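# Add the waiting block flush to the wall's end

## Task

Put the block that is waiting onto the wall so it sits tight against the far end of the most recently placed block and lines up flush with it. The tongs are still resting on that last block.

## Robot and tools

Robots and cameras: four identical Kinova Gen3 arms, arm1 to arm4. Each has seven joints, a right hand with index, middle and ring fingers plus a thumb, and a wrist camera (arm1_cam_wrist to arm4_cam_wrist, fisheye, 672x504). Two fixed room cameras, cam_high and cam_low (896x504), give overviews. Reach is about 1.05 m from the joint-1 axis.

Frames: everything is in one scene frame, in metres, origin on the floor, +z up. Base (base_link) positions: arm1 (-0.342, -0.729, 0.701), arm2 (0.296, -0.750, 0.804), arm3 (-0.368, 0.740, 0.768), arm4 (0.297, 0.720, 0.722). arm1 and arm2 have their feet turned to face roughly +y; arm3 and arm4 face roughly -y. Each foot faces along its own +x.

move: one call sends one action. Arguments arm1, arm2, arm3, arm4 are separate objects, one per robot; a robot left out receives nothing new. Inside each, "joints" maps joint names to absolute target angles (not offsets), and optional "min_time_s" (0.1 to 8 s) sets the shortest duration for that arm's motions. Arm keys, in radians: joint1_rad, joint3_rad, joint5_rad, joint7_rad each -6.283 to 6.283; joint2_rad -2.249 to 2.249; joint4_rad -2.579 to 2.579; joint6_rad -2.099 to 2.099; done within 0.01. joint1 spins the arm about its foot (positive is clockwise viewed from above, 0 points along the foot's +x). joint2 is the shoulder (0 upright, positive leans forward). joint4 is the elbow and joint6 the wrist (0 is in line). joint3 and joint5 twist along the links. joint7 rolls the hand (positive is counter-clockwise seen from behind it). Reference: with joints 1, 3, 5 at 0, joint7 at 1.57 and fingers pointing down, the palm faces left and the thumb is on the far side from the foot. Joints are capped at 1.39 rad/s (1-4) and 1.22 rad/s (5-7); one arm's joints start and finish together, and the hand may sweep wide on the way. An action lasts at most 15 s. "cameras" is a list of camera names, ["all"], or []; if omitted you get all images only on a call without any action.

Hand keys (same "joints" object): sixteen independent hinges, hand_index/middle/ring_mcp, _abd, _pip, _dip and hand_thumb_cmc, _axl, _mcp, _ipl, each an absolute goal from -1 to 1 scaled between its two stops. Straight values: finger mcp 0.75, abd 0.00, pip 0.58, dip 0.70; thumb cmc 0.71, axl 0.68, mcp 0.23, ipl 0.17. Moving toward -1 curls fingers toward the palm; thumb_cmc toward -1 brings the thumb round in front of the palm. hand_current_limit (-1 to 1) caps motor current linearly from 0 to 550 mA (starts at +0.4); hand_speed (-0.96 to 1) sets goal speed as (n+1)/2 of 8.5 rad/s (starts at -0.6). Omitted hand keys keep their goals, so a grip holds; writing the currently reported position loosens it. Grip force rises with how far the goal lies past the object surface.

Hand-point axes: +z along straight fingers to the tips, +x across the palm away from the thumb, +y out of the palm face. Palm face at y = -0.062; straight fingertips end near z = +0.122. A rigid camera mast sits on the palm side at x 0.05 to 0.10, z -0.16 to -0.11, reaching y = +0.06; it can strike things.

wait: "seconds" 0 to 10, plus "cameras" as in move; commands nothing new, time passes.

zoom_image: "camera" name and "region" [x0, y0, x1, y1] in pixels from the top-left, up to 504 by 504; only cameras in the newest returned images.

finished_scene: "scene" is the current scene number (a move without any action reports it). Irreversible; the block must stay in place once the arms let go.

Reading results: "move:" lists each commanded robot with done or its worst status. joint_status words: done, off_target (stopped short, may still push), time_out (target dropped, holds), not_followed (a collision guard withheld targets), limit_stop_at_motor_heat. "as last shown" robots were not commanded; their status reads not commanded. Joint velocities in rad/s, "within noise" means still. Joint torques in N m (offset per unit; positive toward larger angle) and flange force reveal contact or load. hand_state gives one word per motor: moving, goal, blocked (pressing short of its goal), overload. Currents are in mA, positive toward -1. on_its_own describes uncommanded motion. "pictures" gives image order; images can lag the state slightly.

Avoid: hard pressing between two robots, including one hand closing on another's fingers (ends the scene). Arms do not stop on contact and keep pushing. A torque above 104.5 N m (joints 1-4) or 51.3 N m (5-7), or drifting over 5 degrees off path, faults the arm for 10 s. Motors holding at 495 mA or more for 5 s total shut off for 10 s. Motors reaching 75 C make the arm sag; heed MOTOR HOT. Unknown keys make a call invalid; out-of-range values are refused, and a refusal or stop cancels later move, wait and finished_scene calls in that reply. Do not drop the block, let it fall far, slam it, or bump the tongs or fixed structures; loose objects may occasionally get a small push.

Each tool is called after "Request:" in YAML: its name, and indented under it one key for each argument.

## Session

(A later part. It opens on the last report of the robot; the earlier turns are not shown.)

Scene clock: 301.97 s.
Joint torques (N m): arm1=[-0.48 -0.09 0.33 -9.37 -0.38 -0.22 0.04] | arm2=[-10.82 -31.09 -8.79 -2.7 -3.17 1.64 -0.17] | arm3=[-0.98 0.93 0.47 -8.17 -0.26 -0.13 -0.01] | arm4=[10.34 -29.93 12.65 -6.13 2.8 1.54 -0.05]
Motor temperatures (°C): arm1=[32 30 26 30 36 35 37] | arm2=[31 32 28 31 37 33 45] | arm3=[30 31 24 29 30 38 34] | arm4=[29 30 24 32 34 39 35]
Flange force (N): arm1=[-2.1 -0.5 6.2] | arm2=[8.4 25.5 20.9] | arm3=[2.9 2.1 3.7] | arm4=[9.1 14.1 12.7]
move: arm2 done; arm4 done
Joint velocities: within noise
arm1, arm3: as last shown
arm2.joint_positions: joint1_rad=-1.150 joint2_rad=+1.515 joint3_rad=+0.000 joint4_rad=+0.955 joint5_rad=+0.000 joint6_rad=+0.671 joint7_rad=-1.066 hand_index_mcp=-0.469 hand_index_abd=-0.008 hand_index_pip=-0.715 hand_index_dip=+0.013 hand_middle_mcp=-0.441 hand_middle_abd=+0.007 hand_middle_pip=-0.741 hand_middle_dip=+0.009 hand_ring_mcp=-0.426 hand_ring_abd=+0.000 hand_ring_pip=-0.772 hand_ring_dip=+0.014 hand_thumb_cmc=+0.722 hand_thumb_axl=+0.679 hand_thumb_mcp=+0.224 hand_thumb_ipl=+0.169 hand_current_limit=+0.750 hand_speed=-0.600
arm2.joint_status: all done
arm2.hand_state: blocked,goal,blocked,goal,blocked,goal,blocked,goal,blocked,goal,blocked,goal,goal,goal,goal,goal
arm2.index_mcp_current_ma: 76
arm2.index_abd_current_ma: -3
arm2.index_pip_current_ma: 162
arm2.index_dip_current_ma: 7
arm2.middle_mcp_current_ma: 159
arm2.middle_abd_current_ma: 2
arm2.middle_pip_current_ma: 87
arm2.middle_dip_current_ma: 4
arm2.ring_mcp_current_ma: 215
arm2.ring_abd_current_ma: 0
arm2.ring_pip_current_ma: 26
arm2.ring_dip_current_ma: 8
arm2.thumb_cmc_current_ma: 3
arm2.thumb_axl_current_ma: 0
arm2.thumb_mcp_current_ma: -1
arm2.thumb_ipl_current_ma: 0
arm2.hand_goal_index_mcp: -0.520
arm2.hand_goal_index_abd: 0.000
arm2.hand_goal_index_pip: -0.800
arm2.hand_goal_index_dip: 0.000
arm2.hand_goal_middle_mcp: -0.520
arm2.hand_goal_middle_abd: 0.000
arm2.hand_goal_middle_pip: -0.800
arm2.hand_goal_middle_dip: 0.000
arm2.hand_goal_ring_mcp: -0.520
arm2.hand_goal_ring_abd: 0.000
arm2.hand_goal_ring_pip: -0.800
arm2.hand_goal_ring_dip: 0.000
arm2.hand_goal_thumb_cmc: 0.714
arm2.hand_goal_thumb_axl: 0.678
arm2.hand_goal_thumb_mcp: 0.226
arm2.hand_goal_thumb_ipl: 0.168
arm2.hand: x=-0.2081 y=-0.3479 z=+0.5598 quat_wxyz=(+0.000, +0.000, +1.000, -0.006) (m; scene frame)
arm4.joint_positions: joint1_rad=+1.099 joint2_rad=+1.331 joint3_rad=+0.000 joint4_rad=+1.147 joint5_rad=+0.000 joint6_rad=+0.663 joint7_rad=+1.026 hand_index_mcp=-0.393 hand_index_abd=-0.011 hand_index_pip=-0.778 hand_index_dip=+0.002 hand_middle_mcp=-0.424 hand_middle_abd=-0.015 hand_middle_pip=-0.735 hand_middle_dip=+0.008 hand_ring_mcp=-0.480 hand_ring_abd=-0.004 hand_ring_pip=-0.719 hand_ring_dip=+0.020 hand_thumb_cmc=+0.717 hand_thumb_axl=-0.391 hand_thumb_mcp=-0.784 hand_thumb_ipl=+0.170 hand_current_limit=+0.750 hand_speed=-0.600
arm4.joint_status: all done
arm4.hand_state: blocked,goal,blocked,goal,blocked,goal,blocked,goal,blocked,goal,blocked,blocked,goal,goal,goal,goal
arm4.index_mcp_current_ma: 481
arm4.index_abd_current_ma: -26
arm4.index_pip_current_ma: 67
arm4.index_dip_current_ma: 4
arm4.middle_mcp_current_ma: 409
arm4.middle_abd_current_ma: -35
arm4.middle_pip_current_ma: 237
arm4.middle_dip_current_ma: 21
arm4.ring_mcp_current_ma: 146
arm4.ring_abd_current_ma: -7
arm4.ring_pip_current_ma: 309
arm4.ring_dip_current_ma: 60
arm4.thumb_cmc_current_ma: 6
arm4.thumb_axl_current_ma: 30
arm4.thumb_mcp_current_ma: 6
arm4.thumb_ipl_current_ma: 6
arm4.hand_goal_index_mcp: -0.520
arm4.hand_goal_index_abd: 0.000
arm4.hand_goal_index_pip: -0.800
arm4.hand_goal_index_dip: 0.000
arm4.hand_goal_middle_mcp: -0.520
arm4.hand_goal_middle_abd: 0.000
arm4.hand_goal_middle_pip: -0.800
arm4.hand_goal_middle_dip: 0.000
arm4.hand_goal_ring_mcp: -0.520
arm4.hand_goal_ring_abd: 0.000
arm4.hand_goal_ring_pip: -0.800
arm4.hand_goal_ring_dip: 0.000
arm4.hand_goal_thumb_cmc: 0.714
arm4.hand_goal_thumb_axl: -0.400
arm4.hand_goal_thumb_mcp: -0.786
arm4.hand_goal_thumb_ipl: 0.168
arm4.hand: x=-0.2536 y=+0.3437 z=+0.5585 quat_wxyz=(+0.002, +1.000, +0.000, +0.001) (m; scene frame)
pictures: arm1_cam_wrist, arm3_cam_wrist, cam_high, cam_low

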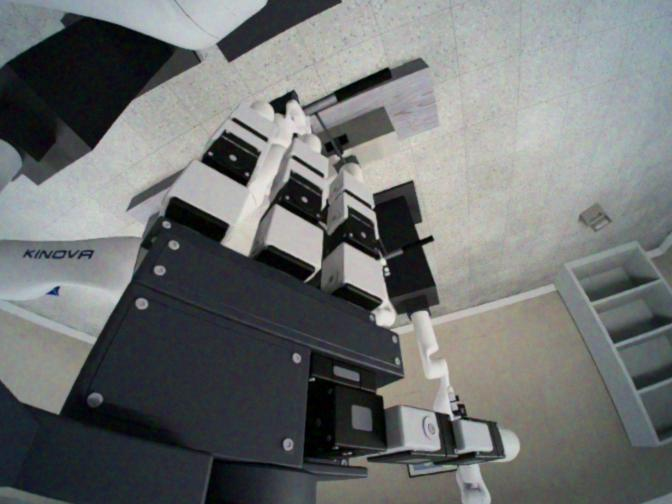

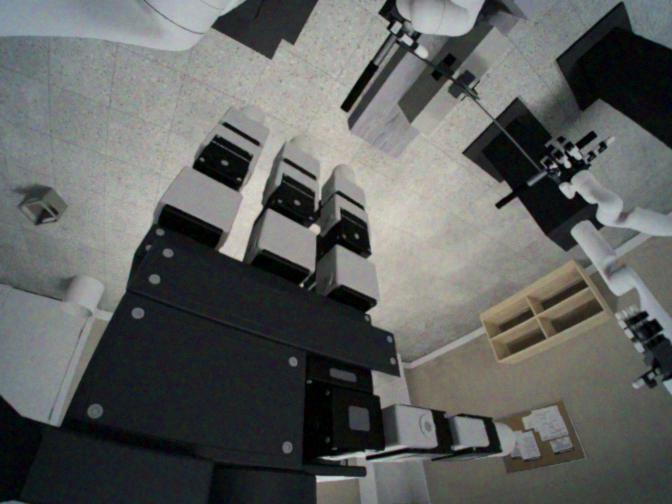

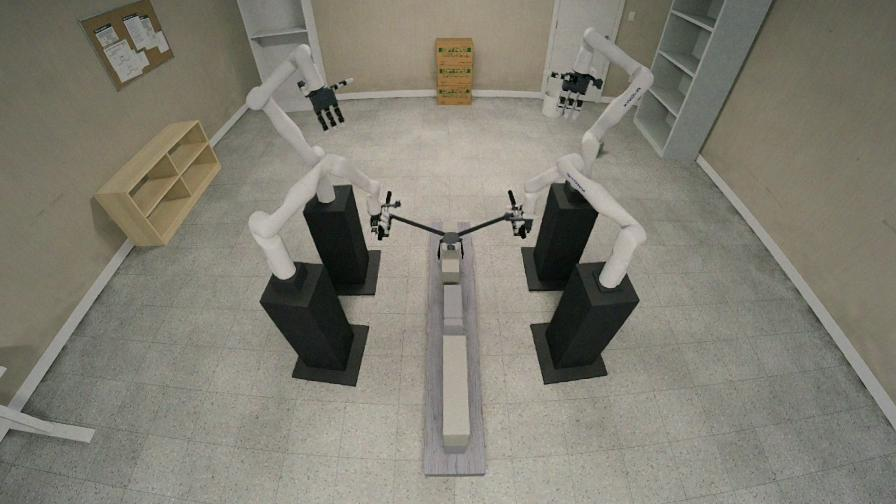

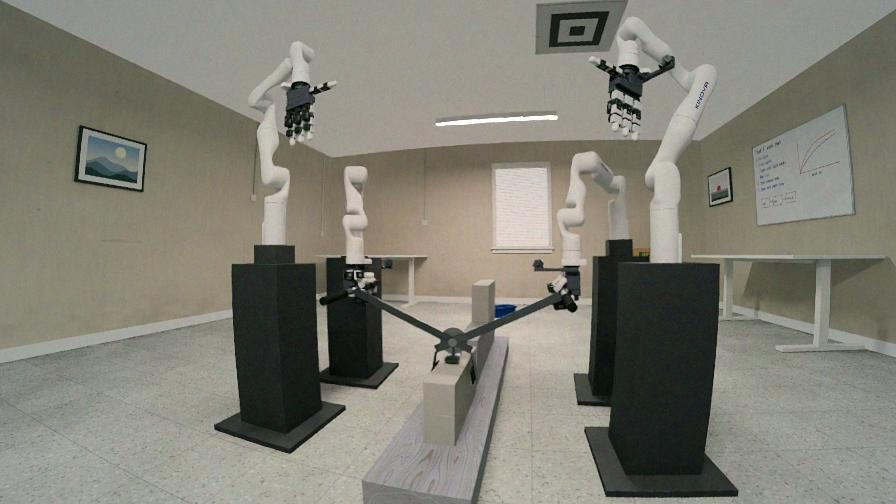

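Request:
move:
  arm2: {"joints": {"joint2_rad": 1.5807, "joint4_rad": 0.8924, "joint6_rad": 0.6685}, "min_time_s": 2}
  arm4: {"joints": {"joint2_rad": 1.3902, "joint4_rad": 1.1088, "joint6_rad": 0.6426}, "min_time_s": 2}
  cameras: ["cam_high", "cam_low"]

Request:
zoom_image:
  camera: "cam_low"
  region: [400, 300, 500, 400]

Request:
zoom_image:
  camera: "cam_high"
  region: [410, 200, 490, 290]

Scene clock: 306.87 s.
Joint torques (N m): arm1=[-0.46 -0.12 0.35 -9.41 -0.39 -0.24 0.06] | arm2=[2.7 -14.47 3.29 -18.5 2.93 -14.52 3.49] | arm3=[-0.97 0.91 0.41 -8.2 -0.26 -0.12 0] | arm4=[-8.69 -8.36 -4.86 -32.16 -6.03 -21.81 -5.82]
Motor temperatures (°C): arm1=[32 30 26 30 36 35 37] | arm2=[31 32 28 31 37 33 45] | arm3=[30 31 24 29 30 38 34] | arm4=[29 30 24 32 34 39 35]
Flange force (N): arm1=[-2.1 -0.5 6.3] | arm2=[-28.6 -29.5 -55.5] | arm3=[2.9 1.9 3.9] | arm4=[63.5 -62.9 -87.3]
move: arm2 done; arm4 done
Joint velocities: within noise
arm1, arm3: as last shown
arm2.joint_positions: joint1_rad=-1.150 joint2_rad=+1.581 joint3_rad=+0.000 joint4_rad=+0.892 joint5_rad=+0.000 joint6_rad=+0.668 joint7_rad=-1.066 hand_index_mcp=-0.495 hand_index_abd=-0.016 hand_index_pip=-0.686 hand_index_dip=+0.032 hand_middle_mcp=-0.486 hand_middle_abd=-0.017 hand_middle_pip=-0.713 hand_middle_dip=+0.022 hand_ring_mcp=-0.428 hand_ring_abd=-0.002 hand_ring_pip=-0.770 hand_ring_dip=+0.014 hand_thumb_cmc=+0.727 hand_thumb_axl=+0.676 hand_thumb_mcp=+0.224 hand_thumb_ipl=+0.169 hand_current_limit=+0.750 hand_speed=-0.600
arm2.joint_status: all done
arm2.hand_state: blocked,goal,blocked,blocked,blocked,goal,blocked,blocked,blocked,goal,blocked,goal,goal,goal,goal,goal
arm2.index_mcp_current_ma: 24
arm2.index_abd_current_ma: -8
arm2.index_pip_current_ma: 265
arm2.index_dip_current_ma: 33
arm2.middle_mcp_current_ma: 39
arm2.middle_abd_current_ma: -9
arm2.middle_pip_current_ma: 168
arm2.middle_dip_current_ma: 17
arm2.ring_mcp_current_ma: 208
arm2.ring_abd_current_ma: 0
arm2.ring_pip_current_ma: 28
arm2.ring_dip_current_ma: 8
arm2.thumb_cmc_current_ma: 7
arm2.thumb_axl_current_ma: 0
arm2.thumb_mcp_current_ma: -1
arm2.thumb_ipl_current_ma: 0
arm2.hand_goal_index_mcp: -0.520
arm2.hand_goal_index_abd: 0.000
arm2.hand_goal_index_pip: -0.800
arm2.hand_goal_index_dip: 0.000
arm2.hand_goal_middle_mcp: -0.520
arm2.hand_goal_middle_abd: 0.000
arm2.hand_goal_middle_pip: -0.800
arm2.hand_goal_middle_dip: 0.000
arm2.hand_goal_ring_mcp: -0.520
arm2.hand_goal_ring_abd: 0.000
arm2.hand_goal_ring_pip: -0.800
arm2.hand_goal_ring_dip: 0.000
arm2.hand_goal_thumb_cmc: 0.714
arm2.hand_goal_thumb_axl: 0.678
arm2.hand_goal_thumb_mcp: 0.226
arm2.hand_goal_thumb_ipl: 0.168
arm2.on_its_own: hand_middle_mcp moved -0.044 toward your old target -0.520
arm2.hand: x=-0.2082 y=-0.3482 z=+0.5319 quat_wxyz=(+0.000, +0.000, +1.000, -0.006) (m; scene frame)
arm4.joint_positions: joint1_rad=+1.099 joint2_rad=+1.390 joint3_rad=+0.000 joint4_rad=+1.109 joint5_rad=+0.000 joint6_rad=+0.643 joint7_rad=+1.026 hand_index_mcp=-0.447 hand_index_abd=-0.014 hand_index_pip=-0.737 hand_index_dip=+0.008 hand_middle_mcp=-0.473 hand_middle_abd=-0.014 hand_middle_pip=-0.693 hand_middle_dip=+0.022 hand_ring_mcp=-0.502 hand_ring_abd=+0.008 hand_ring_pip=-0.693 hand_ring_dip=+0.035 hand_thumb_cmc=+0.717 hand_thumb_axl=-0.391 hand_thumb_mcp=-0.784 hand_thumb_ipl=+0.170 hand_current_limit=+0.750 hand_speed=-0.600
arm4.joint_status: all done
arm4.hand_state: blocked,goal,blocked,goal,blocked,goal,blocked,blocked,goal,goal,blocked,blocked,goal,goal,goal,goal
arm4.index_mcp_current_ma: 296
arm4.index_abd_current_ma: -32
arm4.index_pip_current_ma: 230
arm4.index_dip_current_ma: 21
arm4.middle_mcp_current_ma: 176
arm4.middle_abd_current_ma: -33
arm4.middle_pip_current_ma: 431
arm4.middle_dip_current_ma: 66
arm4.ring_mcp_current_ma: 54
arm4.ring_abd_current_ma: 17
arm4.ring_pip_current_ma: 433
arm4.ring_dip_current_ma: 115
arm4.thumb_cmc_current_ma: 6
arm4.thumb_axl_current_ma: 30
arm4.thumb_mcp_current_ma: 5
arm4.thumb_ipl_current_ma: 6
arm4.hand_goal_index_mcp: -0.520
arm4.hand_goal_index_abd: 0.000
arm4.hand_goal_index_pip: -0.800
arm4.hand_goal_index_dip: 0.000
arm4.hand_goal_middle_mcp: -0.520
arm4.hand_goal_middle_abd: 0.000
arm4.hand_goal_middle_pip: -0.800
arm4.hand_goal_middle_dip: 0.000
arm4.hand_goal_ring_mcp: -0.520
arm4.hand_goal_ring_abd: 0.000
arm4.hand_goal_ring_pip: -0.800
arm4.hand_goal_ring_dip: 0.000
arm4.hand_goal_thumb_cmc: 0.714
arm4.hand_goal_thumb_axl: -0.400
arm4.hand_goal_thumb_mcp: -0.786
arm4.hand_goal_thumb_ipl: 0.168
arm4.on_its_own: hand_index_mcp moved -0.054 toward your old target -0.520; hand_ring_mcp moved -0.023 to your old target -0.520
arm4.hand: x=-0.2536 y=+0.3436 z=+0.5304 quat_wxyz=(+0.002, +1.000, +0.000, +0.001) (m; scene frame)
pictures: cam_high, cam_low

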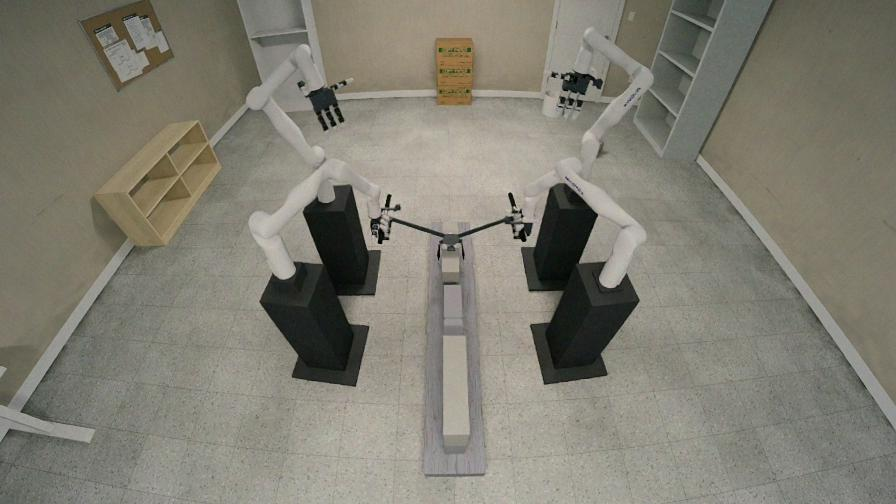

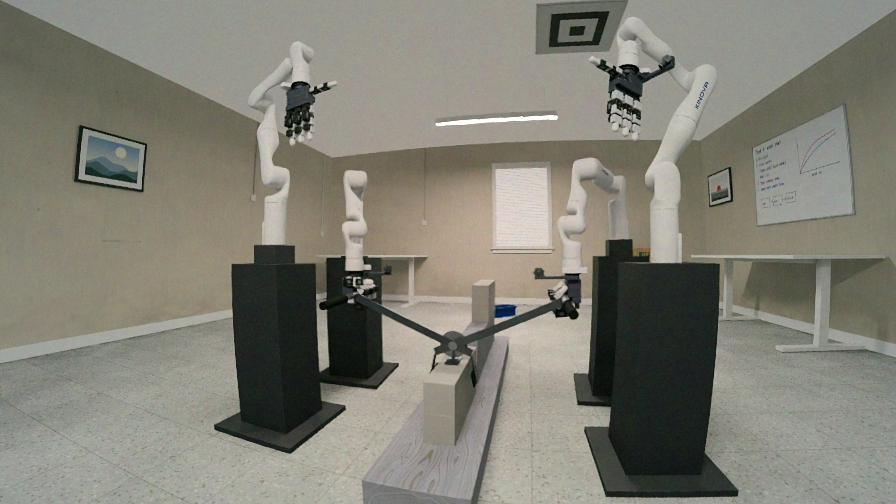

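Scaled by 5.040 from the camera's 896x504 image, which has a finer 1280x720 frame.

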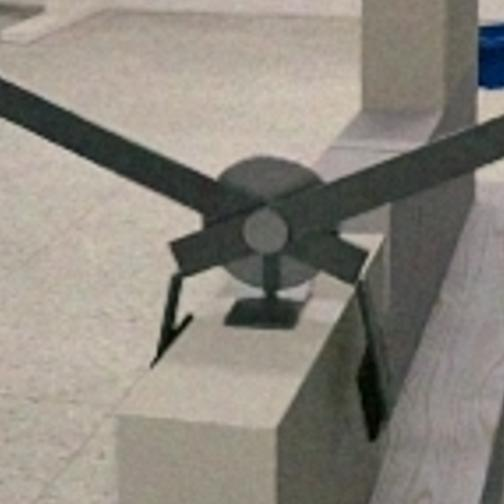

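Scaled by 5.600 from the camera's 896x504 image, which has a finer 1280x720 frame.

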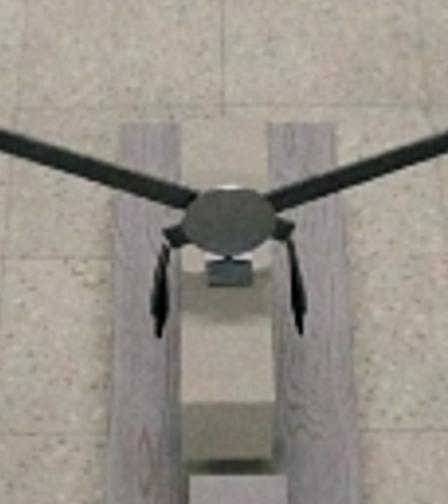

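Request:
move:
  arm2: {"joints": {"joint2_rad": 1.5621, "joint4_rad": 0.9104, "joint6_rad": 0.6691}, "min_time_s": 1}
  arm4: {"joints": {"joint2_rad": 1.3734, "joint4_rad": 1.1197, "joint6_rad": 0.6485}, "min_time_s": 1}
  arm1: {"joints": {"hand_thumb_axl": -0.4, "hand_thumb_mcp": -0.787, "hand_current_limit": 0.75}}
  arm3: {"joints": {"hand_current_limit": 0.75}}

Request:
move:
  arm1: {"joints": {"joint1_rad": -0.4534, "joint2_rad": 0.4, "joint3_rad": 0.0, "joint4_rad": 2.3813, "joint5_rad": 0.0, "joint6_rad": 0.0878, "joint7_rad": -0.4647}, "min_time_s": 4}
  arm3: {"joints": {"joint1_rad": 0.1883, "joint2_rad": 0.6, "joint3_rad": 0.0, "joint4_rad": 2.3534, "joint5_rad": 0.0, "joint6_rad": -0.1121, "joint7_rad": 0.1982}, "min_time_s": 4}
  cameras: ["cam_high", "cam_low"]

Scene clock: 315.93 s.
Joint torques (N m): arm1=[-0.46 -0.04 0.29 -9.36 -0.42 -0.2 0.02] | arm2=[-0.15 -29.91 0.53 -4.75 -0.38 0.13 -0.37] | arm3=[-1.03 0.97 0.39 -8.16 -0.27 -0.13 -0.02] | arm4=[2.92 -28.57 5 -8.07 -0.21 0.23 -0.69]
Motor temperatures (°C): arm1=[32 30 26 30 36 35 37] | arm2=[30 32 28 31 37 33 45] | arm3=[30 31 24 29 30 38 34] | arm4=[29 30 24 32 34 40 35]
Flange force (N): arm1=[-2.0 -0.7 6.3] | arm2=[10.1 6.7 14.1] | arm3=[3.0 1.8 3.7] | arm4=[9.5 -1.4 5.8]
move: arm1 done; arm2 done; arm3 done; arm4 done
Joint velocities: within noise
arm1.joint_positions: joint1_rad=-0.095 joint2_rad=-0.487 joint3_rad=-0.088 joint4_rad=+1.483 joint5_rad=-0.063 joint6_rad=+1.965 joint7_rad=+1.883 hand_index_mcp=+0.753 hand_index_abd=+0.000 hand_index_pip=+0.577 hand_index_dip=+0.696 hand_middle_mcp=+0.753 hand_middle_abd=+0.000 hand_middle_pip=+0.577 hand_middle_dip=+0.696 hand_ring_mcp=+0.753 hand_ring_abd=+0.000 hand_ring_pip=+0.577 hand_ring_dip=+0.696 hand_thumb_cmc=+0.714 hand_thumb_axl=-0.388 hand_thumb_mcp=-0.785 hand_thumb_ipl=+0.168 hand_current_limit=+0.750 hand_speed=-0.600
arm1.joint_status: all done
arm1.hand_state: goal,goal,goal,goal,goal,goal,goal,goal,goal,goal,goal,goal,goal,goal,goal,goal
arm1.index_mcp_current_ma: 0
arm1.index_abd_current_ma: 0
arm1.index_pip_current_ma: 0
arm1.index_dip_current_ma: 0
arm1.middle_mcp_current_ma: 0
arm1.middle_abd_current_ma: 0
arm1.middle_pip_current_ma: 0
arm1.middle_dip_current_ma: 0
arm1.ring_mcp_current_ma: 0
arm1.ring_abd_current_ma: 0
arm1.ring_pip_current_ma: 0
arm1.ring_dip_current_ma: 0
arm1.thumb_cmc_current_ma: 0
arm1.thumb_axl_current_ma: 18
arm1.thumb_mcp_current_ma: 1
arm1.thumb_ipl_current_ma: 0
arm1.hand_goal_index_mcp: 0.754
arm1.hand_goal_index_abd: 0.000
arm1.hand_goal_index_pip: 0.576
arm1.hand_goal_index_dip: 0.696
arm1.hand_goal_middle_mcp: 0.754
arm1.hand_goal_middle_abd: 0.000
arm1.hand_goal_middle_pip: 0.576
arm1.hand_goal_middle_dip: 0.696
arm1.hand_goal_ring_mcp: 0.754
arm1.hand_goal_ring_abd: 0.000
arm1.hand_goal_ring_pip: 0.576
arm1.hand_goal_ring_dip: 0.696
arm1.hand_goal_thumb_cmc: 0.714
arm1.hand_goal_thumb_axl: -0.400
arm1.hand_goal_thumb_mcp: -0.786
arm1.hand_goal_thumb_ipl: 0.168
arm1.hand: x=-0.4517 y=-0.6386 z=+1.2325 quat_wxyz=(+0.065, -0.864, +0.495, +0.066) (m; scene frame)
arm2.joint_positions: joint1_rad=-1.150 joint2_rad=+1.562 joint3_rad=+0.000 joint4_rad=+0.910 joint5_rad=+0.000 joint6_rad=+0.669 joint7_rad=-1.066 hand_index_mcp=-0.486 hand_index_abd=-0.021 hand_index_pip=-0.686 hand_index_dip=+0.024 hand_middle_mcp=-0.469 hand_middle_abd=-0.009 hand_middle_pip=-0.729 hand_middle_dip=+0.016 hand_ring_mcp=-0.428 hand_ring_abd=-0.002 hand_ring_pip=-0.770 hand_ring_dip=+0.014 hand_thumb_cmc=+0.724 hand_thumb_axl=+0.677 hand_thumb_mcp=+0.224 hand_thumb_ipl=+0.169 hand_current_limit=+0.750 hand_speed=-0.600
arm2.joint_status: all done
arm2.hand_state: blocked,blocked,blocked,blocked,blocked,goal,blocked,goal,blocked,goal,blocked,goal,goal,goal,goal,goal
arm2.index_mcp_current_ma: 40
arm2.index_abd_current_ma: -13
arm2.index_pip_current_ma: 264
arm2.index_dip_current_ma: 20
arm2.middle_mcp_current_ma: 77
arm2.middle_abd_current_ma: -3
arm2.middle_pip_current_ma: 119
arm2.middle_dip_current_ma: 11
arm2.ring_mcp_current_ma: 208
arm2.ring_abd_current_ma: 0
arm2.ring_pip_current_ma: 28
arm2.ring_dip_current_ma: 8
arm2.thumb_cmc_current_ma: 5
arm2.thumb_axl_current_ma: 0
arm2.thumb_mcp_current_ma: -1
arm2.thumb_ipl_current_ma: 0
arm2.hand_goal_index_mcp: -0.520
arm2.hand_goal_index_abd: 0.000
arm2.hand_goal_index_pip: -0.800
arm2.hand_goal_index_dip: 0.000
arm2.hand_goal_middle_mcp: -0.520
arm2.hand_goal_middle_abd: 0.000
arm2.hand_goal_middle_pip: -0.800
arm2.hand_goal_middle_dip: 0.000
arm2.hand_goal_ring_mcp: -0.520
arm2.hand_goal_ring_abd: 0.000
arm2.hand_goal_ring_pip: -0.800
arm2.hand_goal_ring_dip: 0.000
arm2.hand_goal_thumb_cmc: 0.714
arm2.hand_goal_thumb_axl: 0.678
arm2.hand_goal_thumb_mcp: 0.226
arm2.hand_goal_thumb_ipl: 0.168
arm2.hand: x=-0.2083 y=-0.3481 z=+0.5399 quat_wxyz=(+0.000, +0.000, +1.000, -0.006) (m; scene frame)
arm3.joint_positions: joint1_rad=+0.292 joint2_rad=-0.395 joint3_rad=-0.071 joint4_rad=+1.473 joint5_rad=-0.012 joint6_rad=+1.951 joint7_rad=+1.726 hand_index_mcp=+0.753 hand_index_abd=+0.000 hand_index_pip=+0.577 hand_index_dip=+0.696 hand_middle_mcp=+0.753 hand_middle_abd=+0.000 hand_middle_pip=+0.577 hand_middle_dip=+0.696 hand_ring_mcp=+0.753 hand_ring_abd=+0.000 hand_ring_pip=+0.577 hand_ring_dip=+0.696 hand_thumb_cmc=+0.714 hand_thumb_axl=+0.677 hand_thumb_mcp=+0.224 hand_thumb_ipl=+0.168 hand_current_limit=+0.750 hand_speed=-0.600
arm3.joint_status: all done
arm3.hand_state: goal,goal,goal,goal,goal,goal,goal,goal,goal,goal,goal,goal,goal,goal,goal,goal
arm3.index_mcp_current_ma: 0
arm3.index_abd_current_ma: 0
arm3.index_pip_current_ma: 0
arm3.index_dip_current_ma: 0
arm3.middle_mcp_current_ma: 0
arm3.middle_abd_current_ma: 0
arm3.middle_pip_current_ma: 0
arm3.middle_dip_current_ma: 0
arm3.ring_mcp_current_ma: 0
arm3.ring_abd_current_ma: 0
arm3.ring_pip_current_ma: 0
arm3.ring_dip_current_ma: 0
arm3.thumb_cmc_current_ma: 0
arm3.thumb_axl_current_ma: 0
arm3.thumb_mcp_current_ma: -2
arm3.thumb_ipl_current_ma: 0
arm3.hand_goal_index_mcp: 0.754
arm3.hand_goal_index_abd: 0.000
arm3.hand_goal_index_pip: 0.576
arm3.hand_goal_index_dip: 0.696
arm3.hand_goal_middle_mcp: 0.754
arm3.hand_goal_middle_abd: 0.000
arm3.hand_goal_middle_pip: 0.576
arm3.hand_goal_middle_dip: 0.696
arm3.hand_goal_ring_mcp: 0.754
arm3.hand_goal_ring_abd: 0.000
arm3.hand_goal_ring_pip: 0.576
arm3.hand_goal_ring_dip: 0.696
arm3.hand_goal_thumb_cmc: 0.714
arm3.hand_goal_thumb_axl: 0.678
arm3.hand_goal_thumb_mcp: 0.226
arm3.hand_goal_thumb_ipl: 0.168
arm3.hand: x=-0.3368 y=+0.5694 z=+1.2892 quat_wxyz=(+0.025, +0.732, +0.679, -0.048) (m; scene frame)
arm4.joint_positions: joint1_rad=+1.099 joint2_rad=+1.373 joint3_rad=+0.000 joint4_rad=+1.120 joint5_rad=+0.000 joint6_rad=+0.648 joint7_rad=+1.026 hand_index_mcp=-0.439 hand_index_abd=-0.015 hand_index_pip=-0.749 hand_index_dip=+0.002 hand_middle_mcp=-0.452 hand_middle_abd=-0.009 hand_middle_pip=-0.711 hand_middle_dip=+0.009 hand_ring_mcp=-0.488 hand_ring_abd=+0.012 hand_ring_pip=-0.697 hand_ring_dip=+0.030 hand_thumb_cmc=+0.717 hand_thumb_axl=-0.391 hand_thumb_mcp=-0.784 hand_thumb_ipl=+0.170 hand_current_limit=+0.750 hand_speed=-0.600
arm4.joint_status: all done
arm4.hand_state: blocked,goal,blocked,goal,blocked,goal,blocked,goal,blocked,goal,blocked,blocked,goal,goal,goal,goal
arm4.index_mcp_current_ma: 333
arm4.index_abd_current_ma: -36
arm4.index_pip_current_ma: 180
arm4.index_dip_current_ma: 4
arm4.middle_mcp_current_ma: 270
arm4.middle_abd_current_ma: -21
arm4.middle_pip_current_ma: 346
arm4.middle_dip_current_ma: 22
arm4.ring_mcp_current_ma: 111
arm4.ring_abd_current_ma: 27
arm4.ring_pip_current_ma: 413
arm4.ring_dip_current_ma: 95
arm4.thumb_cmc_current_ma: 6
arm4.thumb_axl_current_ma: 30
arm4.thumb_mcp_current_ma: 5
arm4.thumb_ipl_current_ma: 6
arm4.hand_goal_index_mcp: -0.520
arm4.hand_goal_index_abd: 0.000
arm4.hand_goal_index_pip: -0.800
arm4.hand_goal_index_dip: 0.000
arm4.hand_goal_middle_mcp: -0.520
arm4.hand_goal_middle_abd: 0.000
arm4.hand_goal_middle_pip: -0.800
arm4.hand_goal_middle_dip: 0.000
arm4.hand_goal_ring_mcp: -0.520
arm4.hand_goal_ring_abd: 0.000
arm4.hand_goal_ring_pip: -0.800
arm4.hand_goal_ring_dip: 0.000
arm4.hand_goal_thumb_cmc: 0.714
arm4.hand_goal_thumb_axl: -0.400
arm4.hand_goal_thumb_mcp: -0.786
arm4.hand_goal_thumb_ipl: 0.168
arm4.hand: x=-0.2537 y=+0.3435 z=+0.5385 quat_wxyz=(+0.002, +1.000, +0.000, +0.001) (m; scene frame)
pictures: none

Scene clock: 320.30 s.
Joint torques (N m): arm1=[-0.38 -13.22 0.3 -5.77 -0.3 -0.58 0.06] | arm2=[-0.16 -29.93 0.55 -4.78 -0.38 0.11 -0.36] | arm3=[-1.06 -12.15 0.59 -2.75 -0.24 -0.71 -0.01] | arm4=[2.97 -28.56 5.05 -8.1 -0.22 0.19 -0.68]
Motor temperatures (°C): arm1=[32 30 26 30 36 35 37] | arm2=[30 32 28 31 37 33 45] | arm3=[30 31 24 29 30 38 34] | arm4=[29 31 24 32 34 40 35]
Flange force (N): arm1=[-4.7 -4.6 7.5] | arm2=[10.0 6.7 14.1] | arm3=[-4.9 -2.3 -3.5] | arm4=[9.5 -1.3 5.7]
move: arm1 done; arm3 done
Joint velocities: within noise
arm1.joint_positions: joint1_rad=-0.453 joint2_rad=+0.400 joint3_rad=+0.000 joint4_rad=+2.381 joint5_rad=+0.000 joint6_rad=+0.088 joint7_rad=-0.465 hand_index_mcp=+0.753 hand_index_abd=+0.000 hand_index_pip=+0.577 hand_index_dip=+0.696 hand_middle_mcp=+0.753 hand_middle_abd=+0.000 hand_middle_pip=+0.577 hand_middle_dip=+0.696 hand_ring_mcp=+0.753 hand_ring_abd=+0.000 hand_ring_pip=+0.577 hand_ring_dip=+0.696 hand_thumb_cmc=+0.714 hand_thumb_axl=-0.389 hand_thumb_mcp=-0.785 hand_thumb_ipl=+0.168 hand_current_limit=+0.750 hand_speed=-0.600
arm1.joint_status: all done
arm1.hand_state: goal,goal,goal,goal,goal,goal,goal,goal,goal,goal,goal,goal,goal,goal,goal,goal
arm1.index_mcp_current_ma: 0
arm1.index_abd_current_ma: 0
arm1.index_pip_current_ma: 0
arm1.index_dip_current_ma: 0
arm1.middle_mcp_current_ma: 0
arm1.middle_abd_current_ma: 0
arm1.middle_pip_current_ma: 0
arm1.middle_dip_current_ma: 0
arm1.ring_mcp_current_ma: 0
arm1.ring_abd_current_ma: 0
arm1.ring_pip_current_ma: 0
arm1.ring_dip_current_ma: 0
arm1.thumb_cmc_current_ma: 0
arm1.thumb_axl_current_ma: 17
arm1.thumb_mcp_current_ma: 1
arm1.thumb_ipl_current_ma: 0
arm1.hand_goal_index_mcp: 0.754
arm1.hand_goal_index_abd: 0.000
arm1.hand_goal_index_pip: 0.576
arm1.hand_goal_index_dip: 0.696
arm1.hand_goal_middle_mcp: 0.754
arm1.hand_goal_middle_abd: 0.000
arm1.hand_goal_middle_pip: 0.576
arm1.hand_goal_middle_dip: 0.696
arm1.hand_goal_ring_mcp: 0.754
arm1.hand_goal_ring_abd: 0.000
arm1.hand_goal_ring_pip: 0.576
arm1.hand_goal_ring_dip: 0.696
arm1.hand_goal_thumb_cmc: 0.714
arm1.hand_goal_thumb_axl: -0.400
arm1.hand_goal_thumb_mcp: -0.786
arm1.hand_goal_thumb_ipl: 0.168
arm1.hand: x=-0.4549 y=-0.3180 z=+0.8090 quat_wxyz=(-0.060, +0.000, +0.990, +0.125) (m; scene frame)
arm2, arm4: as last shown
arm2.joint_positions: joint1_rad=-1.150 joint2_rad=+1.562 joint3_rad=+0.000 joint4_rad=+0.910 joint5_rad=+0.000 joint6_rad=+0.669 joint7_rad=-1.066 hand_index_mcp=-0.486 hand_index_abd=-0.021 hand_index_pip=-0.687 hand_index_dip=+0.024 hand_middle_mcp=-0.469 hand_middle_abd=-0.009 hand_middle_pip=-0.729 hand_middle_dip=+0.016 hand_ring_mcp=-0.428 hand_ring_abd=-0.002 hand_ring_pip=-0.770 hand_ring_dip=+0.014 hand_thumb_cmc=+0.724 hand_thumb_axl=+0.677 hand_thumb_mcp=+0.224 hand_thumb_ipl=+0.169 hand_current_limit=+0.750 hand_speed=-0.600
arm3.joint_positions: joint1_rad=+0.188 joint2_rad=+0.600 joint3_rad=+0.000 joint4_rad=+2.353 joint5_rad=+0.000 joint6_rad=-0.112 joint7_rad=+0.198 hand_index_mcp=+0.753 hand_index_abd=+0.000 hand_index_pip=+0.577 hand_index_dip=+0.696 hand_middle_mcp=+0.753 hand_middle_abd=+0.000 hand_middle_pip=+0.577 hand_middle_dip=+0.696 hand_ring_mcp=+0.753 hand_ring_abd=+0.000 hand_ring_pip=+0.577 hand_ring_dip=+0.696 hand_thumb_cmc=+0.715 hand_thumb_axl=+0.677 hand_thumb_mcp=+0.224 hand_thumb_ipl=+0.168 hand_current_limit=+0.750 hand_speed=-0.600
arm3.joint_status: all done
arm3.hand_state: goal,goal,goal,goal,goal,goal,goal,goal,goal,goal,goal,goal,goal,goal,goal,goal
arm3.index_mcp_current_ma: 0
arm3.index_abd_current_ma: 0
arm3.index_pip_current_ma: 0
arm3.index_dip_current_ma: 0
arm3.middle_mcp_current_ma: 0
arm3.middle_abd_current_ma: 0
arm3.middle_pip_current_ma: 0
arm3.middle_dip_current_ma: 0
arm3.ring_mcp_current_ma: 0
arm3.ring_abd_current_ma: 0
arm3.ring_pip_current_ma: 0
arm3.ring_dip_current_ma: 0
arm3.thumb_cmc_current_ma: 0
arm3.thumb_axl_current_ma: 0
arm3.thumb_mcp_current_ma: -2
arm3.thumb_ipl_current_ma: 0
arm3.hand_goal_index_mcp: 0.754
arm3.hand_goal_index_abd: 0.000
arm3.hand_goal_index_pip: 0.576
arm3.hand_goal_index_dip: 0.696
arm3.hand_goal_middle_mcp: 0.754
arm3.hand_goal_middle_abd: 0.000
arm3.hand_goal_middle_pip: 0.576
arm3.hand_goal_middle_dip: 0.696
arm3.hand_goal_ring_mcp: 0.754
arm3.hand_goal_ring_abd: 0.000
arm3.hand_goal_ring_pip: 0.576
arm3.hand_goal_ring_dip: 0.696
arm3.hand_goal_thumb_cmc: 0.714
arm3.hand_goal_thumb_axl: 0.678
arm3.hand_goal_thumb_mcp: 0.226
arm3.hand_goal_thumb_ipl: 0.168
arm3.hand: x=-0.4910 y=+0.2860 z=+0.8273 quat_wxyz=(+0.145, +0.989, +0.000, -0.027) (m; scene frame)
arm4.middle_mcp_current_ma: 271
arm4.middle_pip_current_ma: 345
arm4.ring_mcp_current_ma: 112
arm4.ring_pip_current_ma: 412
arm4.ring_dip_current_ma: 94
arm4.hand: x=-0.2538 y=+0.3435 z=+0.5384 quat_wxyz=(+0.002, +1.000, +0.000, +0.001) (m; scene frame)
pictures: cam_high, cam_low

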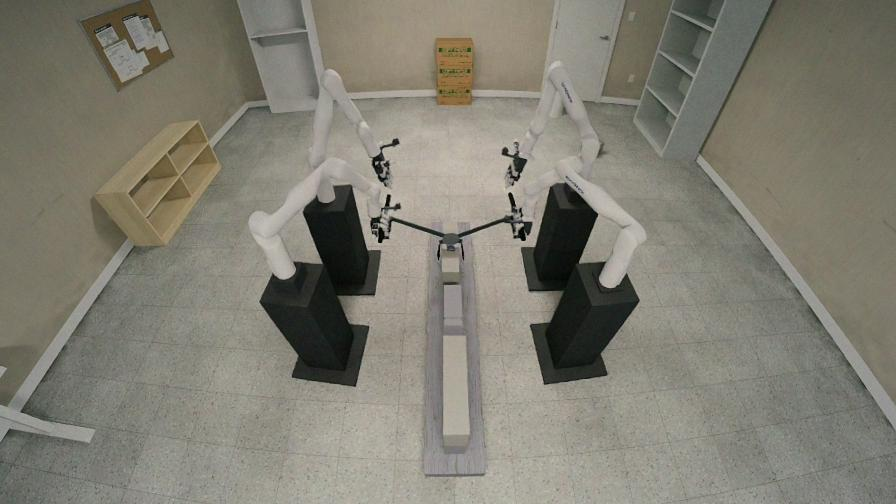

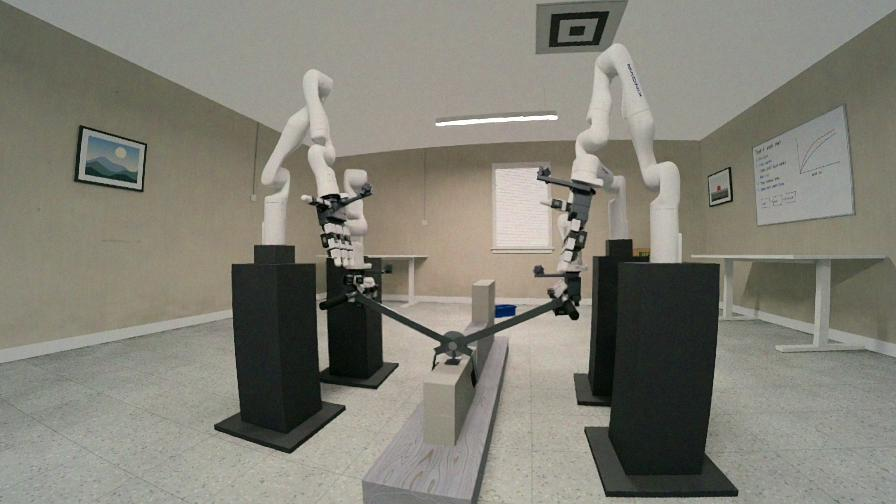

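Request:
move:
  arm1: {"joints": {"joint1_rad": -0.4866, "joint2_rad": 0.3302, "joint4_rad": 2.3684, "joint6_rad": 0.443, "joint7_rad": -0.4979}, "min_time_s": 1.5}
  arm3: {"joints": {"joint1_rad": 0.2026, "joint2_rad": 0.5576, "joint4_rad": 2.4161, "joint6_rad": 0.1679, "joint7_rad": 0.2125}, "min_time_s": 1.5}

Request:
move:
  arm1: {"joints": {"joint1_rad": -0.4534, "joint2_rad": 0.6725, "joint4_rad": 2.3813, "joint6_rad": 0.0878, "joint7_rad": -0.4647}, "min_time_s": 1.5}
  arm3: {"joints": {"joint1_rad": 0.1883, "joint2_rad": 0.9002, "joint4_rad": 2.3534, "joint6_rad": -0.1121, "joint7_rad": 0.1982}, "min_time_s": 1.5}
  cameras: ["arm1_cam_wrist", "arm3_cam_wrist", "cam_high", "cam_low"]

Request:
zoom_image:
  camera: "cam_low"
  region: [300, 160, 600, 400]

Request:
zoom_image:
  camera: "cam_high"
  region: [350, 130, 550, 270]

Scene clock: 325.93 s.
Joint torques (N m): arm1=[-0.42 -11.77 0.25 -5.74 -0.3 0.23 0.07] | arm2=[-0.11 -29.95 0.54 -4.77 -0.39 0.09 -0.37] | arm3=[-1.02 -10.47 0.6 -1.68 -0.23 0.14 -0.01] | arm4=[3.03 -28.54 5.09 -8.03 -0.22 0.28 -0.73]
Motor temperatures (°C): arm1=[32 30 26 30 36 35 37] | arm2=[30 32 28 31 37 33 45] | arm3=[30 32 24 29 30 38 34] | arm4=[29 31 24 32 34 40 35]
Flange force (N): arm1=[-2.7 -2.8 9.2] | arm2=[10.2 6.7 14.2] | arm3=[-3.7 -2.9 -3.1] | arm4=[9.6 -1.3 5.8]
move: arm1 done; arm3 done
Joint velocities: within noise
arm1.joint_positions: joint1_rad=-0.487 joint2_rad=+0.330 joint3_rad=+0.000 joint4_rad=+2.368 joint5_rad=+0.000 joint6_rad=+0.443 joint7_rad=-0.498 hand_index_mcp=+0.753 hand_index_abd=+0.000 hand_index_pip=+0.577 hand_index_dip=+0.696 hand_middle_mcp=+0.753 hand_middle_abd=+0.000 hand_middle_pip=+0.577 hand_middle_dip=+0.696 hand_ring_mcp=+0.753 hand_ring_abd=+0.000 hand_ring_pip=+0.577 hand_ring_dip=+0.696 hand_thumb_cmc=+0.714 hand_thumb_axl=-0.389 hand_thumb_mcp=-0.785 hand_thumb_ipl=+0.168 hand_current_limit=+0.750 hand_speed=-0.600
arm1.joint_status: all done
arm1.hand_state: goal,goal,goal,goal,goal,goal,goal,goal,goal,goal,goal,goal,goal,goal,goal,goal
arm1.index_mcp_current_ma: 0
arm1.index_abd_current_ma: 0
arm1.index_pip_current_ma: 0
arm1.index_dip_current_ma: 0
arm1.middle_mcp_current_ma: 0
arm1.middle_abd_current_ma: 0
arm1.middle_pip_current_ma: 0
arm1.middle_dip_current_ma: 0
arm1.ring_mcp_current_ma: 0
arm1.ring_abd_current_ma: 0
arm1.ring_pip_current_ma: 0
arm1.ring_dip_current_ma: 0
arm1.thumb_cmc_current_ma: 0
arm1.thumb_axl_current_ma: 17
arm1.thumb_mcp_current_ma: 1
arm1.thumb_ipl_current_ma: 0
arm1.hand_goal_index_mcp: 0.754
arm1.hand_goal_index_abd: 0.000
arm1.hand_goal_index_pip: 0.576
arm1.hand_goal_index_dip: 0.696
arm1.hand_goal_middle_mcp: 0.754
arm1.hand_goal_middle_abd: 0.000
arm1.hand_goal_middle_pip: 0.576
arm1.hand_goal_middle_dip: 0.696
arm1.hand_goal_ring_mcp: 0.754
arm1.hand_goal_ring_abd: 0.000
arm1.hand_goal_ring_pip: 0.576
arm1.hand_goal_ring_dip: 0.696
arm1.hand_goal_thumb_cmc: 0.714
arm1.hand_goal_thumb_axl: -0.400
arm1.hand_goal_thumb_mcp: -0.786
arm1.hand_goal_thumb_ipl: 0.168
arm1.hand: x=-0.4265 y=-0.3949 z=+0.8003 quat_wxyz=(+0.000, +0.000, +1.000, +0.003) (m; scene frame)
arm2, arm4: as last shown
arm3.joint_positions: joint1_rad=+0.203 joint2_rad=+0.558 joint3_rad=+0.000 joint4_rad=+2.416 joint5_rad=+0.000 joint6_rad=+0.168 joint7_rad=+0.212 hand_index_mcp=+0.753 hand_index_abd=+0.000 hand_index_pip=+0.577 hand_index_dip=+0.696 hand_middle_mcp=+0.753 hand_middle_abd=+0.000 hand_middle_pip=+0.577 hand_middle_dip=+0.696 hand_ring_mcp=+0.753 hand_ring_abd=+0.000 hand_ring_pip=+0.577 hand_ring_dip=+0.696 hand_thumb_cmc=+0.715 hand_thumb_axl=+0.677 hand_thumb_mcp=+0.224 hand_thumb_ipl=+0.168 hand_current_limit=+0.750 hand_speed=-0.600
arm3.joint_status: all done
arm3.hand_state: goal,goal,goal,goal,goal,goal,goal,goal,goal,goal,goal,goal,goal,goal,goal,goal
arm3.index_mcp_current_ma: 0
arm3.index_abd_current_ma: 0
arm3.index_pip_current_ma: 0
arm3.index_dip_current_ma: 0
arm3.middle_mcp_current_ma: 0
arm3.middle_abd_current_ma: 0
arm3.middle_pip_current_ma: 0
arm3.middle_dip_current_ma: 0
arm3.ring_mcp_current_ma: 0
arm3.ring_abd_current_ma: 0
arm3.ring_pip_current_ma: 0
arm3.ring_dip_current_ma: 0
arm3.thumb_cmc_current_ma: 0
arm3.thumb_axl_current_ma: 0
arm3.thumb_mcp_current_ma: -2
arm3.thumb_ipl_current_ma: 0
arm3.hand_goal_index_mcp: 0.754
arm3.hand_goal_index_abd: 0.000
arm3.hand_goal_index_pip: 0.576
arm3.hand_goal_index_dip: 0.696
arm3.hand_goal_middle_mcp: 0.754
arm3.hand_goal_middle_abd: 0.000
arm3.hand_goal_middle_pip: 0.576
arm3.hand_goal_middle_dip: 0.696
arm3.hand_goal_ring_mcp: 0.754
arm3.hand_goal_ring_abd: 0.000
arm3.hand_goal_ring_pip: 0.576
arm3.hand_goal_ring_dip: 0.696
arm3.hand_goal_thumb_cmc: 0.714
arm3.hand_goal_thumb_axl: 0.678
arm3.hand_goal_thumb_mcp: 0.226
arm3.hand_goal_thumb_ipl: 0.168
arm3.hand: x=-0.4737 y=+0.3916 z=+0.7968 quat_wxyz=(-0.001, +1.000, +0.000, +0.002) (m; scene frame)
pictures: none

Scene clock: 327.77 s.
Joint torques (N m): arm1=[-0.39 -14.85 0.48 -2.82 -0.34 0.17 0.04] | arm2=[-0.15 -29.91 0.56 -4.85 -0.37 0.11 -0.36] | arm3=[-1.05 -13.03 0.66 0.73 -0.24 0.08 -0.01] | arm4=[2.98 -28.56 5.06 -8.03 -0.2 0.27 -0.67]
Motor temperatures (°C): arm1=[32 30 26 30 36 35 37] | arm2=[30 32 28 31 37 33 45] | arm3=[30 32 24 29 30 38 34] | arm4=[29 31 24 32 34 40 35]
Flange force (N): arm1=[-4.2 -5.0 7.5] | arm2=[9.7 6.4 13.9] | arm3=[-3.4 -1.3 -3.5] | arm4=[9.5 -1.2 5.9]
move: arm1 done; arm3 done
Joint velocities: within noise
arm1.joint_positions: joint1_rad=-0.453 joint2_rad=+0.672 joint3_rad=+0.000 joint4_rad=+2.381 joint5_rad=+0.000 joint6_rad=+0.088 joint7_rad=-0.465 hand_index_mcp=+0.753 hand_index_abd=+0.000 hand_index_pip=+0.577 hand_index_dip=+0.696 hand_middle_mcp=+0.753 hand_middle_abd=+0.000 hand_middle_pip=+0.577 hand_middle_dip=+0.696 hand_ring_mcp=+0.753 hand_ring_abd=+0.000 hand_ring_pip=+0.577 hand_ring_dip=+0.696 hand_thumb_cmc=+0.714 hand_thumb_axl=-0.389 hand_thumb_mcp=-0.785 hand_thumb_ipl=+0.168 hand_current_limit=+0.750 hand_speed=-0.600
arm1.joint_status: all done
arm1.hand_state: goal,goal,goal,goal,goal,goal,goal,goal,goal,goal,goal,goal,goal,goal,goal,goal
arm1.index_mcp_current_ma: 0
arm1.index_abd_current_ma: 0
arm1.index_pip_current_ma: 0
arm1.index_dip_current_ma: 0
arm1.middle_mcp_current_ma: 0
arm1.middle_abd_current_ma: 0
arm1.middle_pip_current_ma: 0
arm1.middle_dip_current_ma: 0
arm1.ring_mcp_current_ma: 0
arm1.ring_abd_current_ma: 0
arm1.ring_pip_current_ma: 0
arm1.ring_dip_current_ma: 0
arm1.thumb_cmc_current_ma: 0
arm1.thumb_axl_current_ma: 17
arm1.thumb_mcp_current_ma: 1
arm1.thumb_ipl_current_ma: 0
arm1.hand_goal_index_mcp: 0.754
arm1.hand_goal_index_abd: 0.000
arm1.hand_goal_index_pip: 0.576
arm1.hand_goal_index_dip: 0.696
arm1.hand_goal_middle_mcp: 0.754
arm1.hand_goal_middle_abd: 0.000
arm1.hand_goal_middle_pip: 0.576
arm1.hand_goal_middle_dip: 0.696
arm1.hand_goal_ring_mcp: 0.754
arm1.hand_goal_ring_abd: 0.000
arm1.hand_goal_ring_pip: 0.576
arm1.hand_goal_ring_dip: 0.696
arm1.hand_goal_thumb_cmc: 0.714
arm1.hand_goal_thumb_axl: -0.400
arm1.hand_goal_thumb_mcp: -0.786
arm1.hand_goal_thumb_ipl: 0.168
arm1.hand: x=-0.4263 y=-0.3742 z=+0.7025 quat_wxyz=(+0.000, +0.000, +1.000, +0.003) (m; scene frame)
arm2, arm4: as last shown
arm3.joint_positions: joint1_rad=+0.188 joint2_rad=+0.900 joint3_rad=+0.000 joint4_rad=+2.353 joint5_rad=+0.000 joint6_rad=-0.112 joint7_rad=+0.198 hand_index_mcp=+0.753 hand_index_abd=+0.000 hand_index_pip=+0.577 hand_index_dip=+0.696 hand_middle_mcp=+0.753 hand_middle_abd=+0.000 hand_middle_pip=+0.577 hand_middle_dip=+0.696 hand_ring_mcp=+0.753 hand_ring_abd=+0.000 hand_ring_pip=+0.577 hand_ring_dip=+0.696 hand_thumb_cmc=+0.715 hand_thumb_axl=+0.677 hand_thumb_mcp=+0.224 hand_thumb_ipl=+0.168 hand_current_limit=+0.750 hand_speed=-0.600
arm3.joint_status: all done
arm3.hand_state: goal,goal,goal,goal,goal,goal,goal,goal,goal,goal,goal,goal,goal,goal,goal,goal
arm3.index_mcp_current_ma: 0
arm3.index_abd_current_ma: 0
arm3.index_pip_current_ma: 0
arm3.index_dip_current_ma: 0
arm3.middle_mcp_current_ma: 0
arm3.middle_abd_current_ma: 0
arm3.middle_pip_current_ma: 0
arm3.middle_dip_current_ma: 0
arm3.ring_mcp_current_ma: 0
arm3.ring_abd_current_ma: 0
arm3.ring_pip_current_ma: 0
arm3.ring_dip_current_ma: 0
arm3.thumb_cmc_current_ma: 0
arm3.thumb_axl_current_ma: 0
arm3.thumb_mcp_current_ma: -3
arm3.thumb_ipl_current_ma: 0
arm3.hand_goal_index_mcp: 0.754
arm3.hand_goal_index_abd: 0.000
arm3.hand_goal_index_pip: 0.576
arm3.hand_goal_index_dip: 0.696
arm3.hand_goal_middle_mcp: 0.754
arm3.hand_goal_middle_abd: 0.000
arm3.hand_goal_middle_pip: 0.576
arm3.hand_goal_middle_dip: 0.696
arm3.hand_goal_ring_mcp: 0.754
arm3.hand_goal_ring_abd: 0.000
arm3.hand_goal_ring_pip: 0.576
arm3.hand_goal_ring_dip: 0.696
arm3.hand_goal_thumb_cmc: 0.714
arm3.hand_goal_thumb_axl: 0.678
arm3.hand_goal_thumb_mcp: 0.226
arm3.hand_goal_thumb_ipl: 0.168
arm3.hand: x=-0.4733 y=+0.3717 z=+0.6988 quat_wxyz=(-0.001, +1.000, +0.000, +0.002) (m; scene frame)
pictures: arm1_cam_wrist, arm3_cam_wrist, cam_high, cam_low

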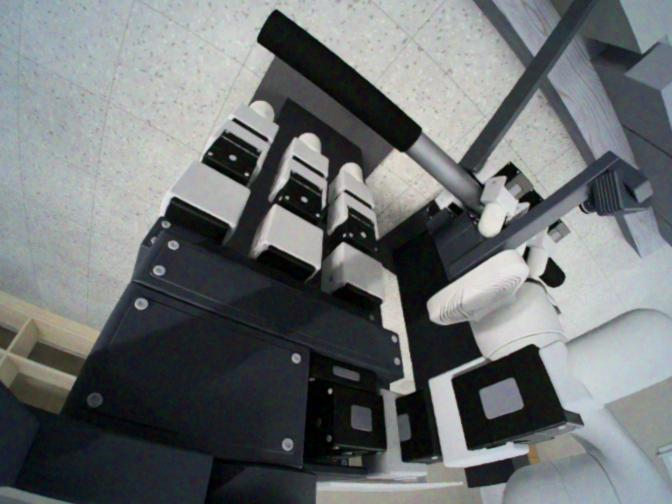

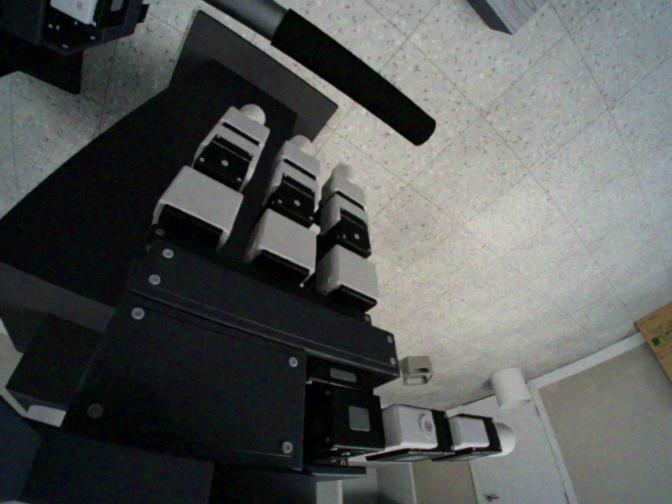

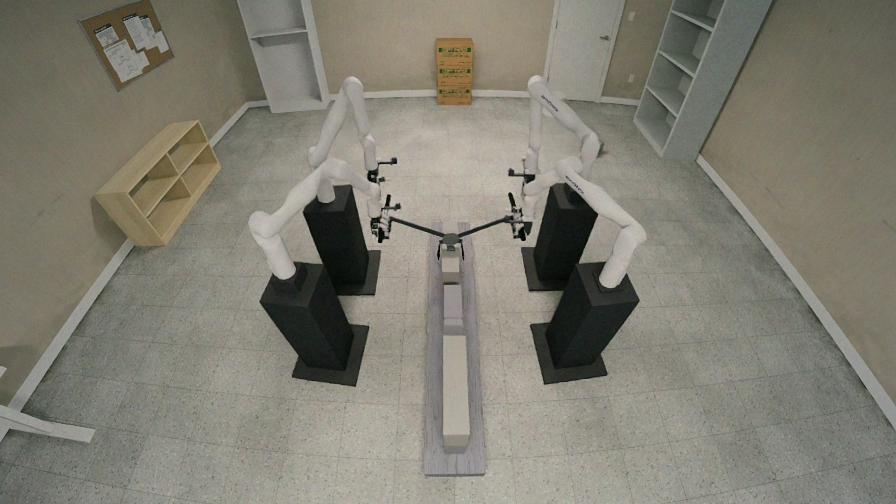

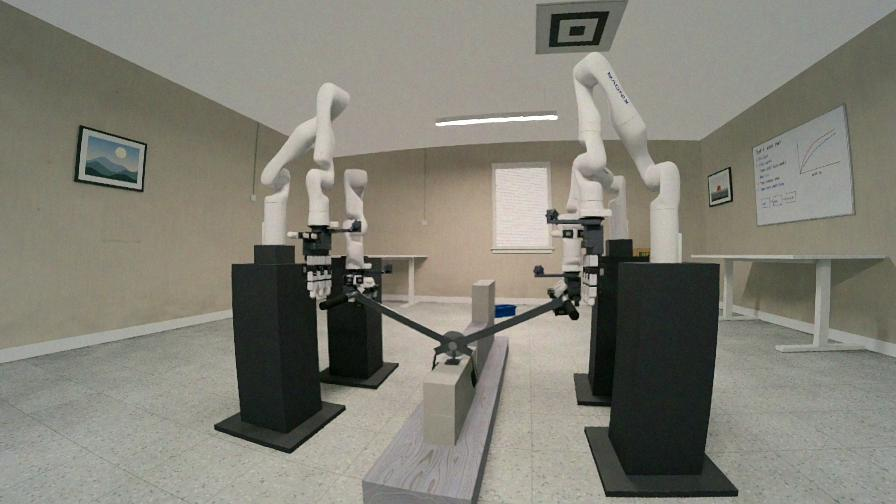

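Scaled by 1.680 from the camera's 896x504 image, which has a finer 1280x720 frame.

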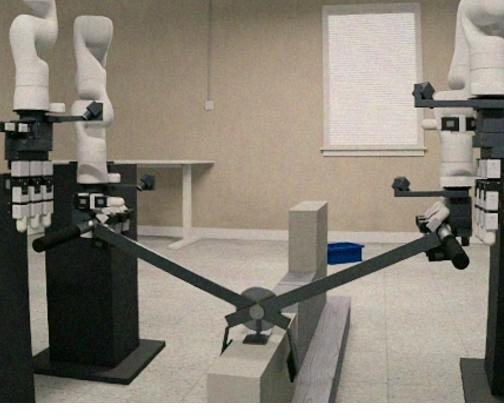

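Scaled by 2.520 from the camera's 896x504 image, which has a finer 1280x720 frame.

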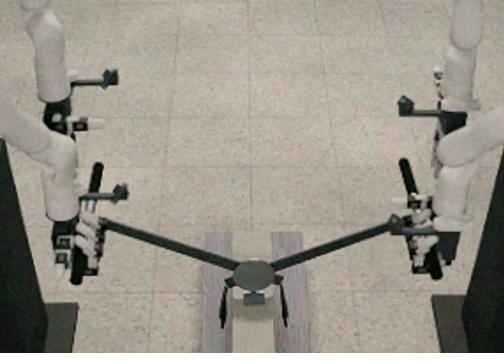

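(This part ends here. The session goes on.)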